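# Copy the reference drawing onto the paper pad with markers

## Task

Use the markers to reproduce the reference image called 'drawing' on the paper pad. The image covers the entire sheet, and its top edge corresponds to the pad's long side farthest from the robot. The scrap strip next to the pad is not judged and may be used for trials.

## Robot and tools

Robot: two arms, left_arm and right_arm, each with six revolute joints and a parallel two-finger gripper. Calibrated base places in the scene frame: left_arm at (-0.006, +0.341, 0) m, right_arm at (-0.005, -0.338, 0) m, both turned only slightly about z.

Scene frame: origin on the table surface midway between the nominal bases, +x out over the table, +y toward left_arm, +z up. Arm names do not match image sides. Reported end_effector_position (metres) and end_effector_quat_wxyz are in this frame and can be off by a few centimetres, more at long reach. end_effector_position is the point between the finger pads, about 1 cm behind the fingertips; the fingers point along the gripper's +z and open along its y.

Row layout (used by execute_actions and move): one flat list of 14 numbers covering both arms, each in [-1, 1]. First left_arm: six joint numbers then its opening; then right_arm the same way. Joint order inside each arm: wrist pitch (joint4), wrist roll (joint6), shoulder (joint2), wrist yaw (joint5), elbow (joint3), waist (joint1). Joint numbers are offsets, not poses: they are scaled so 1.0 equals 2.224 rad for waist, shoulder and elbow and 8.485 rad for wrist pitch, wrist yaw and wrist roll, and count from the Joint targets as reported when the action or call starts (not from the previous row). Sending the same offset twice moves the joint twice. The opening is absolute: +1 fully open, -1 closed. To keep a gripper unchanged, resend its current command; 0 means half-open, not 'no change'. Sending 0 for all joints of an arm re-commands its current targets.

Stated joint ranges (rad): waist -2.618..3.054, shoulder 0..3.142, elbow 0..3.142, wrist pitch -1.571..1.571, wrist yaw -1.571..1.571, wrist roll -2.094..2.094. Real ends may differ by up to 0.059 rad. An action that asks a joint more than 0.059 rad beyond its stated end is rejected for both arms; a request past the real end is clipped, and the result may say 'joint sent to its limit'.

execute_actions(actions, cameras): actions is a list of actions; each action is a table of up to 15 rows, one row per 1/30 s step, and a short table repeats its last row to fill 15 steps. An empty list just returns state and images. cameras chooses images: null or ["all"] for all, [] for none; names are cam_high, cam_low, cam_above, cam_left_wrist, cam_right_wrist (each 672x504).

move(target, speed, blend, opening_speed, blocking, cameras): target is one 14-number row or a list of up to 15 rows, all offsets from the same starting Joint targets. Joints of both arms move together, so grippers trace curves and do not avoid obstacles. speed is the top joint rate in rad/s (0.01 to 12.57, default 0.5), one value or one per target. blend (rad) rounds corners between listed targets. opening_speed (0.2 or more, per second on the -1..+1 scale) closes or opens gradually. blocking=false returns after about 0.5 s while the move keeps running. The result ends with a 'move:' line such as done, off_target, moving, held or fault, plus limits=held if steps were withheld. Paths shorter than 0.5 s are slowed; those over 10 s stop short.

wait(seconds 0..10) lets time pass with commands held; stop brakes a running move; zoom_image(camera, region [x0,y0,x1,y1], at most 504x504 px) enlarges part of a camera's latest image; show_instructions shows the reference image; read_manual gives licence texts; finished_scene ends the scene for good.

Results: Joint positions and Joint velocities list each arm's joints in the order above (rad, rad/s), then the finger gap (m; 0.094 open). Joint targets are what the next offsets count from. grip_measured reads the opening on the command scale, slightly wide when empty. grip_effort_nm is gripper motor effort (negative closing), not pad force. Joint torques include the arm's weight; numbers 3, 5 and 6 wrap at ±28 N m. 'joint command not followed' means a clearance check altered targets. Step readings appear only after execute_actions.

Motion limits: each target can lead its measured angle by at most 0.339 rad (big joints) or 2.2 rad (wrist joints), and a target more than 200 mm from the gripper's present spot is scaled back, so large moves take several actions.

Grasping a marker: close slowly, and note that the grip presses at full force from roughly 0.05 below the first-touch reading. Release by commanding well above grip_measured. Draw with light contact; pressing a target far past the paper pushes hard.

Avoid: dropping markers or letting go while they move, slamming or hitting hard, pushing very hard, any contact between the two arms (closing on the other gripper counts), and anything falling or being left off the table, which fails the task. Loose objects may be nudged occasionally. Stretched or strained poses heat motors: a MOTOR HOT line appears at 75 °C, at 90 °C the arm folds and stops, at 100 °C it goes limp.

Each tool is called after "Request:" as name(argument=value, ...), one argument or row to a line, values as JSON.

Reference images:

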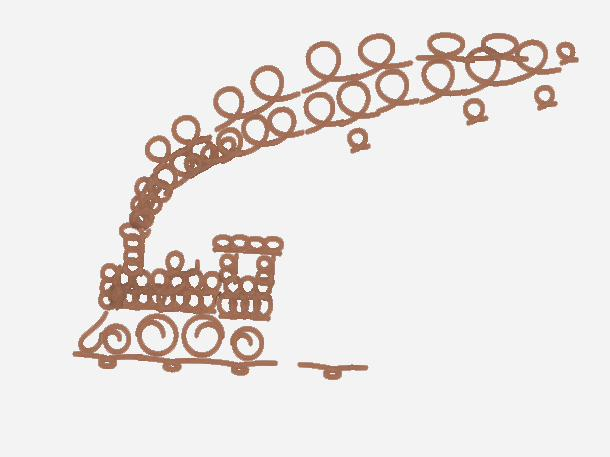

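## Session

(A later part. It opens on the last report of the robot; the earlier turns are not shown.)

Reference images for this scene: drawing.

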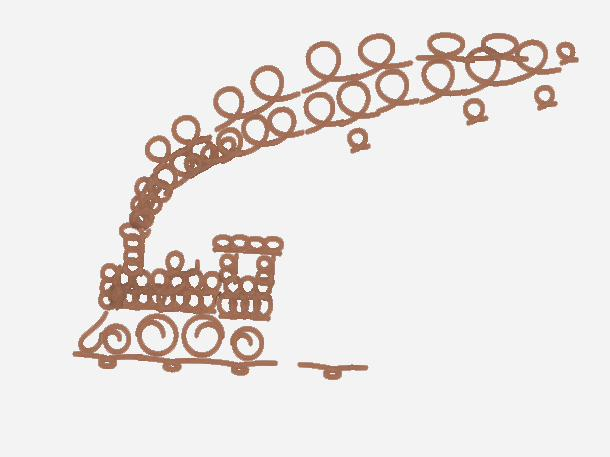

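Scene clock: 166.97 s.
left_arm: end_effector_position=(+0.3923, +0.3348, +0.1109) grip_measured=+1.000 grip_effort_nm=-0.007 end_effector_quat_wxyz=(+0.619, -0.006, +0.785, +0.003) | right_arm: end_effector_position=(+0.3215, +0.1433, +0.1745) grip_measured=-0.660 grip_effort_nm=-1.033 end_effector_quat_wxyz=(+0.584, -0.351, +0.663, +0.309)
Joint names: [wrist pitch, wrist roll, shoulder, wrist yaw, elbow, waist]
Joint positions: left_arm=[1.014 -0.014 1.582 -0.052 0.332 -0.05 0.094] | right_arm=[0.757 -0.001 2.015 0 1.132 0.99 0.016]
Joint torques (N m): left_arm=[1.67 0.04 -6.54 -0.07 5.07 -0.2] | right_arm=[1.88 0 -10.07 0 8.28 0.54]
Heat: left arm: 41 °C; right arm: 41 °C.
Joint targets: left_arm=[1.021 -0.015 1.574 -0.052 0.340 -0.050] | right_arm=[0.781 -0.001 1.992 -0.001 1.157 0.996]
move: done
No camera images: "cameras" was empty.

Request:
move(
  target=[
    [0,0,0,0,0,0,1,-0.005,0,0.045,0,0.005,-0.005,-0.9],
    [0,0,0,0,0,0,1,-0.0221,0,0.0785,0,0.0181,0.0009,-0.9],
    [0,0,0,0,0,0,1,-0.0183,0,0.0845,0,0.0181,-0.0079,-0.9],
    [0,0,0,0,0,0,1,-0.0154,0,0.089,0,0.0181,-0.0101,-0.9],
    [0,0,0,0,0,0,1,-0.0154,0,0.0706,0,0.0181,-0.0131,-0.9],
    [0,0,0,0,0,0,1,-0.0183,0,0.0661,0,0.0181,-0.0153,-0.9],
    [0,0,0,0,0,0,1,-0.0221,0,0.0601,0,0.0181,-0.0065,-0.9],
    [0,0,0,0,0,0,1,-0.025,0,0.0556,0,0.0181,-0.0043,-0.9],
    [0,0,0,0,0,0,1,-0.0221,0,0.0785,0,0.0181,0.0009,-0.9],
    [0,0,0,0,0,0,1,-0.005,0,0.03,0,0.0181,0.0009,-0.9],
    [0,0,0,0,0,0,1,0.008,0,-0.025,0,-0.12,-0.018,-0.9],
    [0,0,0,0,0,0,1,-0.007,0,0.0168,0,-0.0969,-0.0129,-0.9],
    [0,0,0,0,0,0,1,-0.0184,0,0.0733,0,0.0032,0.0095,-0.9],
    [0,0,0,0,0,0,1,0.0,0,0.02,0,0.0032,0.0095,-0.9],
  ],
  speed=[0.5,0.2,0.12,0.12,0.12,0.12,0.12,0.12,0.12,0.4,0.5,0.2,0.15,0.4],
  cameras=[],
)

Request:
move(
  target=[0,0,0,0,0,0,1,0.0,0,0,0,0,-0.25,-0.9],
  speed=0.8,
  cameras=["cam_above"],
)

Request:
zoom_image(
  camera="cam_above",
  region=[190, 290, 350, 400],
)

Scene clock: 175.40 s.
left_arm: end_effector_position=(+0.3923, +0.3348, +0.1109) grip_measured=+1.000 grip_effort_nm=-0.002 end_effector_quat_wxyz=(+0.619, -0.006, +0.785, +0.003) | right_arm: end_effector_position=(+0.3126, +0.1527, +0.1477) grip_measured=-0.660 grip_effort_nm=-1.033 end_effector_quat_wxyz=(+0.565, -0.366, +0.673, +0.306)
Joint names: [wrist pitch, wrist roll, shoulder, wrist yaw, elbow, waist]
Joint positions: left_arm=[1.014 -0.014 1.582 -0.052 0.332 -0.05 0.094] | right_arm=[0.754 -0.001 2.065 0.001 1.137 1.011 0.016]
Joint torques (N m): left_arm=[1.66 0.04 -6.31 -0.05 5.24 -0.13] | right_arm=[1.92 -0.01 -10.73 0 8.35 0.51]
Heat: left arm: 42 °C; right arm: 41 °C.
Joint targets: left_arm=[1.021 -0.015 1.574 -0.052 0.340 -0.050] | right_arm=[0.781 -0.001 2.037 -0.001 1.164 1.017]
move: done
No camera images: "cameras" was empty.

Scene clock: 176.90 s.
left_arm: end_effector_position=(+0.3923, +0.3348, +0.1109) grip_measured=+1.000 grip_effort_nm=-0.002 end_effector_quat_wxyz=(+0.619, -0.006, +0.785, +0.003) | right_arm: end_effector_position=(+0.5240, -0.0889, +0.1477) grip_measured=-0.660 grip_effort_nm=-1.028 end_effector_quat_wxyz=(+0.628, -0.165, +0.748, +0.138)
Joint names: [wrist pitch, wrist roll, shoulder, wrist yaw, elbow, waist]
Joint positions: left_arm=[1.014 -0.014 1.582 -0.052 0.332 -0.05 0.094] | right_arm=[0.754 -0.001 2.065 0.008 1.137 0.458 0.016]
Joint torques (N m): left_arm=[1.64 0.01 -6.3 -0.02 5.23 -0.16] | right_arm=[1.9 -0.01 -10.69 -0.08 8.35 0.27]
Heat: left arm: 42 °C; right arm: 41 °C.
Joint targets: left_arm=[1.021 -0.015 1.574 -0.052 0.340 -0.050] | right_arm=[0.781 -0.001 2.037 -0.001 1.164 0.461]
move: done
Images, in order (width x height): cam_above 672x504.

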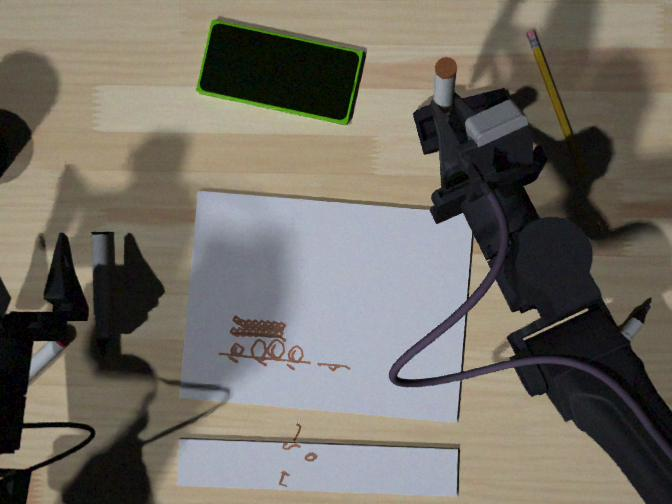

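Scaled by 3.150 from the camera's 672x504 image, which has a finer 960x720 frame.

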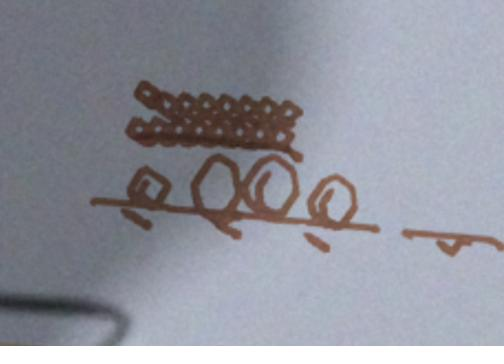

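Request:
move(
  target=[
    [0,0,0,0,0,0,1,0.014,0,-0.07,0,-0.17,0.21,-0.9],
    [0,0,0,0,0,0,1,-0.0017,0,-0.0323,0,-0.1491,0.217,-0.9],
    [0,0,0,0,0,0,1,-0.0061,0,-0.0063,0,-0.1084,0.2285,-0.9],
    [0,0,0,0,0,0,1,0.012,0,-0.065,0,-0.16,0.212,-0.9],
    [0,0,0,0,0,0,1,-0.0048,0,-0.0296,0,-0.1389,0.2181,-0.9],
    [0,0,0,0,0,0,1,-0.0008,0,-0.0226,0,-0.1389,0.2093,-0.9],
    [0,0,0,0,0,0,1,0.0023,0,-0.0174,0,-0.1389,0.2064,-0.9],
    [0,0,0,0,0,0,1,0.0023,0,-0.0364,0,-0.1389,0.2026,-0.9],
    [0,0,0,0,0,0,1,-0.0008,0,-0.0416,0,-0.1389,0.1997,-0.9],
    [0,0,0,0,0,0,1,-0.0048,0,-0.0486,0,-0.1389,0.2085,-0.9],
  ],
  speed=[0.8,0.2,0.12,0.4,0.2,0.12,0.12,0.12,0.12,0.12],
  cameras=[],
)

Request:
move(
  target=[
    [0,0,0,0,0,0,1,-0.0031,0,-0.0052,0,0,0.0029,-0.9],
    [0,0,0,0,0,0,1,-0.0012,0,0.0255,0,0.011,0.0125,-0.9],
    [0,0,0,0,0,0,1,0.0028,0,0.0325,0,0.011,0.0037,-0.9],
    [0,0,0,0,0,0,1,0.0059,0,0.0377,0,0.011,0.0008,-0.9],
    [0,0,0,0,0,0,1,0.0059,0,0.0187,0,0.011,-0.003,-0.9],
    [0,0,0,0,0,0,1,0.0028,0,0.0135,0,0.011,-0.0059,-0.9],
    [0,0,0,0,0,0,1,-0.0012,0,0.0065,0,0.011,0.0029,-0.9],
    [0,0,0,0,0,0,1,-0.0043,0,0.0013,0,0.011,0.0058,-0.9],
    [0,0,0,0,0,0,1,-0.0024,0,0.032,0,0.022,0.0154,-0.9],
    [0,0,0,0,0,0,1,0.0016,0,0.039,0,0.022,0.0066,-0.9],
    [0,0,0,0,0,0,1,0.0047,0,0.0442,0,0.022,0.0037,-0.9],
    [0,0,0,0,0,0,1,0.0047,0,0.0252,0,0.022,-0.0001,-0.9],
    [0,0,0,0,0,0,1,0.0016,0,0.02,0,0.022,-0.003,-0.9],
    [0,0,0,0,0,0,1,-0.0024,0,0.013,0,0.022,0.0058,-0.9],
  ],
  speed=0.12,
  cameras=[],
)

Request:
move(
  target=[
    [0,0,0,0,0,0,1,-0.0031,0,-0.0052,0,0,0.0029,-0.9],
    [0,0,0,0,0,0,1,-0.0012,0,0.0255,0,0.011,0.0125,-0.9],
    [0,0,0,0,0,0,1,0.0028,0,0.0325,0,0.011,0.0037,-0.9],
    [0,0,0,0,0,0,1,0.0059,0,0.0377,0,0.011,0.0008,-0.9],
    [0,0,0,0,0,0,1,0.0059,0,0.0187,0,0.011,-0.003,-0.9],
    [0,0,0,0,0,0,1,0.0028,0,0.0135,0,0.011,-0.0059,-0.9],
    [0,0,0,0,0,0,1,-0.0012,0,0.0065,0,0.011,0.0029,-0.9],
    [0,0,0,0,0,0,1,-0.0043,0,0.0013,0,0.011,0.0058,-0.9],
    [0,0,0,0,0,0,1,-0.0012,0,0.0255,0,0.011,0.0125,-0.9],
    [0,0,0,0,0,0,1,0.015,0,-0.04,0,0.011,0.0125,-0.9],
  ],
  speed=[0.12,0.12,0.12,0.12,0.12,0.12,0.12,0.12,0.12,0.4],
  cameras=[],
)

Scene clock: 183.77 s.
left_arm: end_effector_position=(+0.3923, +0.3348, +0.1109) grip_measured=+1.000 grip_effort_nm=-0.007 end_effector_quat_wxyz=(+0.619, -0.006, +0.785, +0.003) | right_arm: end_effector_position=(+0.3102, +0.0629, +0.0750) grip_measured=-0.660 grip_effort_nm=-1.038 end_effector_quat_wxyz=(+0.505, -0.361, +0.744, +0.245)
Joint names: [wrist pitch, wrist roll, shoulder, wrist yaw, elbow, waist]
Joint positions: left_arm=[1.014 -0.014 1.582 -0.052 0.332 -0.05 0.094] | right_arm=[0.753 0 1.962 -0.001 0.831 0.919 0.016]
Joint torques (N m): left_arm=[1.64 0.05 -6.39 -0.05 5.15 -0.06] | right_arm=[1.49 0 -9.7 0.01 7.16 0.5]
Heat: left arm: 42 °C; right arm: 41 °C.
Joint targets: left_arm=[1.021 -0.015 1.574 -0.052 0.340 -0.050] | right_arm=[0.740 0.000 1.929 -0.001 0.855 0.925]
move: done
No camera images: "cameras" was empty.

Scene clock: 188.73 s.
left_arm: end_effector_position=(+0.3923, +0.3348, +0.1109) grip_measured=+1.000 grip_effort_nm=-0.007 end_effector_quat_wxyz=(+0.619, -0.006, +0.785, +0.003) | right_arm: end_effector_position=(+0.3118, +0.0756, +0.0752) grip_measured=-0.660 grip_effort_nm=-1.033 end_effector_quat_wxyz=(+0.504, -0.366, +0.742, +0.249)
Joint names: [wrist pitch, wrist roll, shoulder, wrist yaw, elbow, waist]
Joint positions: left_arm=[1.014 -0.014 1.582 -0.052 0.332 -0.05 0.094] | right_arm=[0.734 0 1.991 -0.001 0.88 0.932 0.016]
Joint torques (N m): left_arm=[1.68 0.05 -6.35 -0.01 5.22 -0.08] | right_arm=[1.48 0 -9.98 0.01 7.23 0.5]
Heat: left arm: 42 °C; right arm: 41 °C.
Joint targets: left_arm=[1.021 -0.015 1.574 -0.052 0.340 -0.050] | right_arm=[0.720 0.000 1.958 -0.001 0.903 0.938]
move: done
No camera images: "cameras" was empty.

Scene clock: 192.63 s.
left_arm: end_effector_position=(+0.3923, +0.3348, +0.1109) grip_measured=+1.000 grip_effort_nm=-0.002 end_effector_quat_wxyz=(+0.619, -0.006, +0.785, +0.003) | right_arm: end_effector_position=(+0.3075, +0.0939, +0.1581) grip_measured=-0.660 grip_effort_nm=-1.038 end_effector_quat_wxyz=(+0.577, -0.346, +0.679, +0.294)
Joint names: [wrist pitch, wrist roll, shoulder, wrist yaw, elbow, waist]
Joint positions: left_arm=[1.014 -0.014 1.582 -0.052 0.332 -0.05 0.094] | right_arm=[0.822 0 1.889 0 0.905 0.959 0.016]
Joint torques (N m): left_arm=[1.66 0.05 -6.3 -0.05 5.24 -0.02] | right_arm=[1.88 0 -8.69 0 7.86 0.53]
Heat: left arm: 42 °C; right arm: 41 °C.
Joint targets: left_arm=[1.021 -0.015 1.574 -0.052 0.340 -0.050] | right_arm=[0.847 0.000 1.869 -0.001 0.928 0.966]
move: done
No camera images: "cameras" was empty.

Request:
move(
  target=[
    [0,0,0,0,0,0,1,0.003,0,0.015,0,-0.04,-0.022,-0.9],
    [0,0,0,0,0,0,1,-0.0138,0,0.0529,0,-0.021,-0.0167,-0.9],
    [0,0,0,0,0,0,1,-0.0098,0,0.0599,0,-0.021,-0.0255,-0.9],
    [0,0,0,0,0,0,1,-0.0067,0,0.0651,0,-0.021,-0.0284,-0.9],
    [0,0,0,0,0,0,1,-0.0067,0,0.0461,0,-0.021,-0.0322,-0.9],
    [0,0,0,0,0,0,1,-0.0098,0,0.0409,0,-0.021,-0.0351,-0.9],
    [0,0,0,0,0,0,1,-0.0138,0,0.0339,0,-0.021,-0.0263,-0.9],
  ],
  speed=[0.5,0.2,0.12,0.12,0.12,0.12,0.12],
  cameras=[],
)

Request:
move(
  target=[
    [0,0,0,0,0,0,1,-0.0031,0,-0.0052,0,0,0.0029,-0.9],
    [0,0,0,0,0,0,1,-0.0012,0,0.0255,0,0.011,0.0125,-0.9],
    [0,0,0,0,0,0,1,0.0028,0,0.0325,0,0.011,0.0037,-0.9],
    [0,0,0,0,0,0,1,0.0059,0,0.0377,0,0.011,0.0008,-0.9],
    [0,0,0,0,0,0,1,0.0059,0,0.0187,0,0.011,-0.003,-0.9],
    [0,0,0,0,0,0,1,0.0028,0,0.0135,0,0.011,-0.0059,-0.9],
    [0,0,0,0,0,0,1,-0.0012,0,0.0065,0,0.011,0.0029,-0.9],
    [0,0,0,0,0,0,1,-0.0043,0,0.0013,0,0.011,0.0058,-0.9],
    [0,0,0,0,0,0,1,-0.0024,0,0.032,0,0.022,0.0154,-0.9],
    [0,0,0,0,0,0,1,0.0016,0,0.039,0,0.022,0.0066,-0.9],
    [0,0,0,0,0,0,1,0.0047,0,0.0442,0,0.022,0.0037,-0.9],
    [0,0,0,0,0,0,1,0.0047,0,0.0252,0,0.022,-0.0001,-0.9],
    [0,0,0,0,0,0,1,0.0016,0,0.02,0,0.022,-0.003,-0.9],
    [0,0,0,0,0,0,1,-0.0024,0,0.013,0,0.022,0.0058,-0.9],
  ],
  speed=0.12,
  cameras=[],
)

Request:
move(
  target=[
    [0,0,0,0,0,0,1,-0.0031,0,-0.0052,0,0,0.0029,-0.9],
    [0,0,0,0,0,0,1,-0.0012,0,0.0255,0,0.011,0.0125,-0.9],
    [0,0,0,0,0,0,1,0.0028,0,0.0325,0,0.011,0.0037,-0.9],
    [0,0,0,0,0,0,1,0.0059,0,0.0377,0,0.011,0.0008,-0.9],
    [0,0,0,0,0,0,1,0.0059,0,0.0187,0,0.011,-0.003,-0.9],
    [0,0,0,0,0,0,1,0.0028,0,0.0135,0,0.011,-0.0059,-0.9],
    [0,0,0,0,0,0,1,-0.0012,0,0.0065,0,0.011,0.0029,-0.9],
    [0,0,0,0,0,0,1,-0.0043,0,0.0013,0,0.011,0.0058,-0.9],
    [0,0,0,0,0,0,1,-0.0012,0,0.0255,0,0.011,0.0125,-0.9],
    [0,0,0,0,0,0,1,0.015,0,-0.04,0,0.011,0.0125,-0.9],
    [0,0,0,0,0,0,1,0.015,0,-0.04,0,0.011,-0.22,-0.9],
  ],
  speed=[0.12,0.12,0.12,0.12,0.12,0.12,0.12,0.12,0.12,0.4,0.8],
  cameras=["cam_above"],
)

Request:
zoom_image(
  camera="cam_above",
  region=[190, 280, 350, 390],
)

Scene clock: 196.80 s.
left_arm: end_effector_position=(+0.3923, +0.3348, +0.1109) grip_measured=+1.000 grip_effort_nm=-0.012 end_effector_quat_wxyz=(+0.619, -0.006, +0.785, +0.003) | right_arm: end_effector_position=(+0.3214, +0.0615, +0.0752) grip_measured=-0.660 grip_effort_nm=-1.038 end_effector_quat_wxyz=(+0.508, -0.354, +0.748, +0.240)
Joint names: [wrist pitch, wrist roll, shoulder, wrist yaw, elbow, waist]
Joint positions: left_arm=[1.014 -0.014 1.582 -0.052 0.332 -0.05 0.094] | right_arm=[0.743 0 1.978 0.001 0.858 0.901 0.016]
Joint torques (N m): left_arm=[1.68 0.05 -6.37 -0.02 5.2 -0.2] | right_arm=[1.51 0 -9.88 -0.01 7.23 0.5]
Heat: left arm: 42 °C; right arm: 42 °C.
Joint targets: left_arm=[1.021 -0.015 1.574 -0.052 0.340 -0.050] | right_arm=[0.730 0.000 1.944 0.000 0.881 0.907]
move: done
No camera images: "cameras" was empty.

Scene clock: 201.77 s.
left_arm: end_effector_position=(+0.3923, +0.3348, +0.1109) grip_measured=+1.000 grip_effort_nm=-0.002 end_effector_quat_wxyz=(+0.619, -0.006, +0.785, +0.003) | right_arm: end_effector_position=(+0.3230, +0.0743, +0.0752) grip_measured=-0.660 grip_effort_nm=-1.038 end_effector_quat_wxyz=(+0.507, -0.359, +0.745, +0.243)
Joint names: [wrist pitch, wrist roll, shoulder, wrist yaw, elbow, waist]
Joint positions: left_arm=[1.014 -0.014 1.582 -0.052 0.332 -0.05 0.094] | right_arm=[0.724 0 2.007 0.001 0.907 0.914 0.016]
Joint torques (N m): left_arm=[1.62 0.05 -6.3 -0.05 5.44 -0.01] | right_arm=[1.5 0 -10.17 -0.01 7.31 0.5]
Heat: left arm: 42 °C; right arm: 42 °C.
Joint targets: left_arm=[1.021 -0.015 1.574 -0.052 0.340 -0.050] | right_arm=[0.710 0.000 1.973 0.000 0.930 0.920]
move: done
No camera images: "cameras" was empty.

Scene clock: 206.47 s.
left_arm: end_effector_position=(+0.3923, +0.3348, +0.1109) grip_measured=+1.000 grip_effort_nm=-0.002 end_effector_quat_wxyz=(+0.619, -0.006, +0.785, +0.003) | right_arm: end_effector_position=(+0.4901, -0.1246, +0.1591) grip_measured=-0.660 grip_effort_nm=-1.038 end_effector_quat_wxyz=(+0.635, -0.152, +0.746, +0.128)
Joint names: [wrist pitch, wrist roll, shoulder, wrist yaw, elbow, waist]
Joint positions: left_arm=[1.014 -0.014 1.582 -0.052 0.332 -0.05 0.094] | right_arm=[0.812 0 1.905 0.007 0.931 0.425 0.016]
Joint torques (N m): left_arm=[1.63 0.07 -6.43 -0.07 5.16 -0.1] | right_arm=[1.88 0 -8.87 -0.07 7.87 0.54]
Heat: left arm: 42 °C; right arm: 42 °C.
Joint targets: left_arm=[1.021 -0.015 1.574 -0.052 0.340 -0.050] | right_arm=[0.837 0.000 1.884 -0.001 0.955 0.431]
move: done
Images, in order (width x height): cam_above 672x504.

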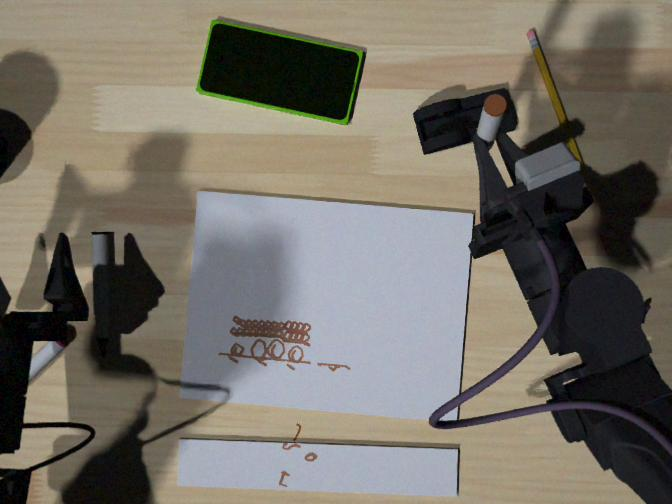

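Scaled by 3.150 from the camera's 672x504 image, which has a finer 960x720 frame.

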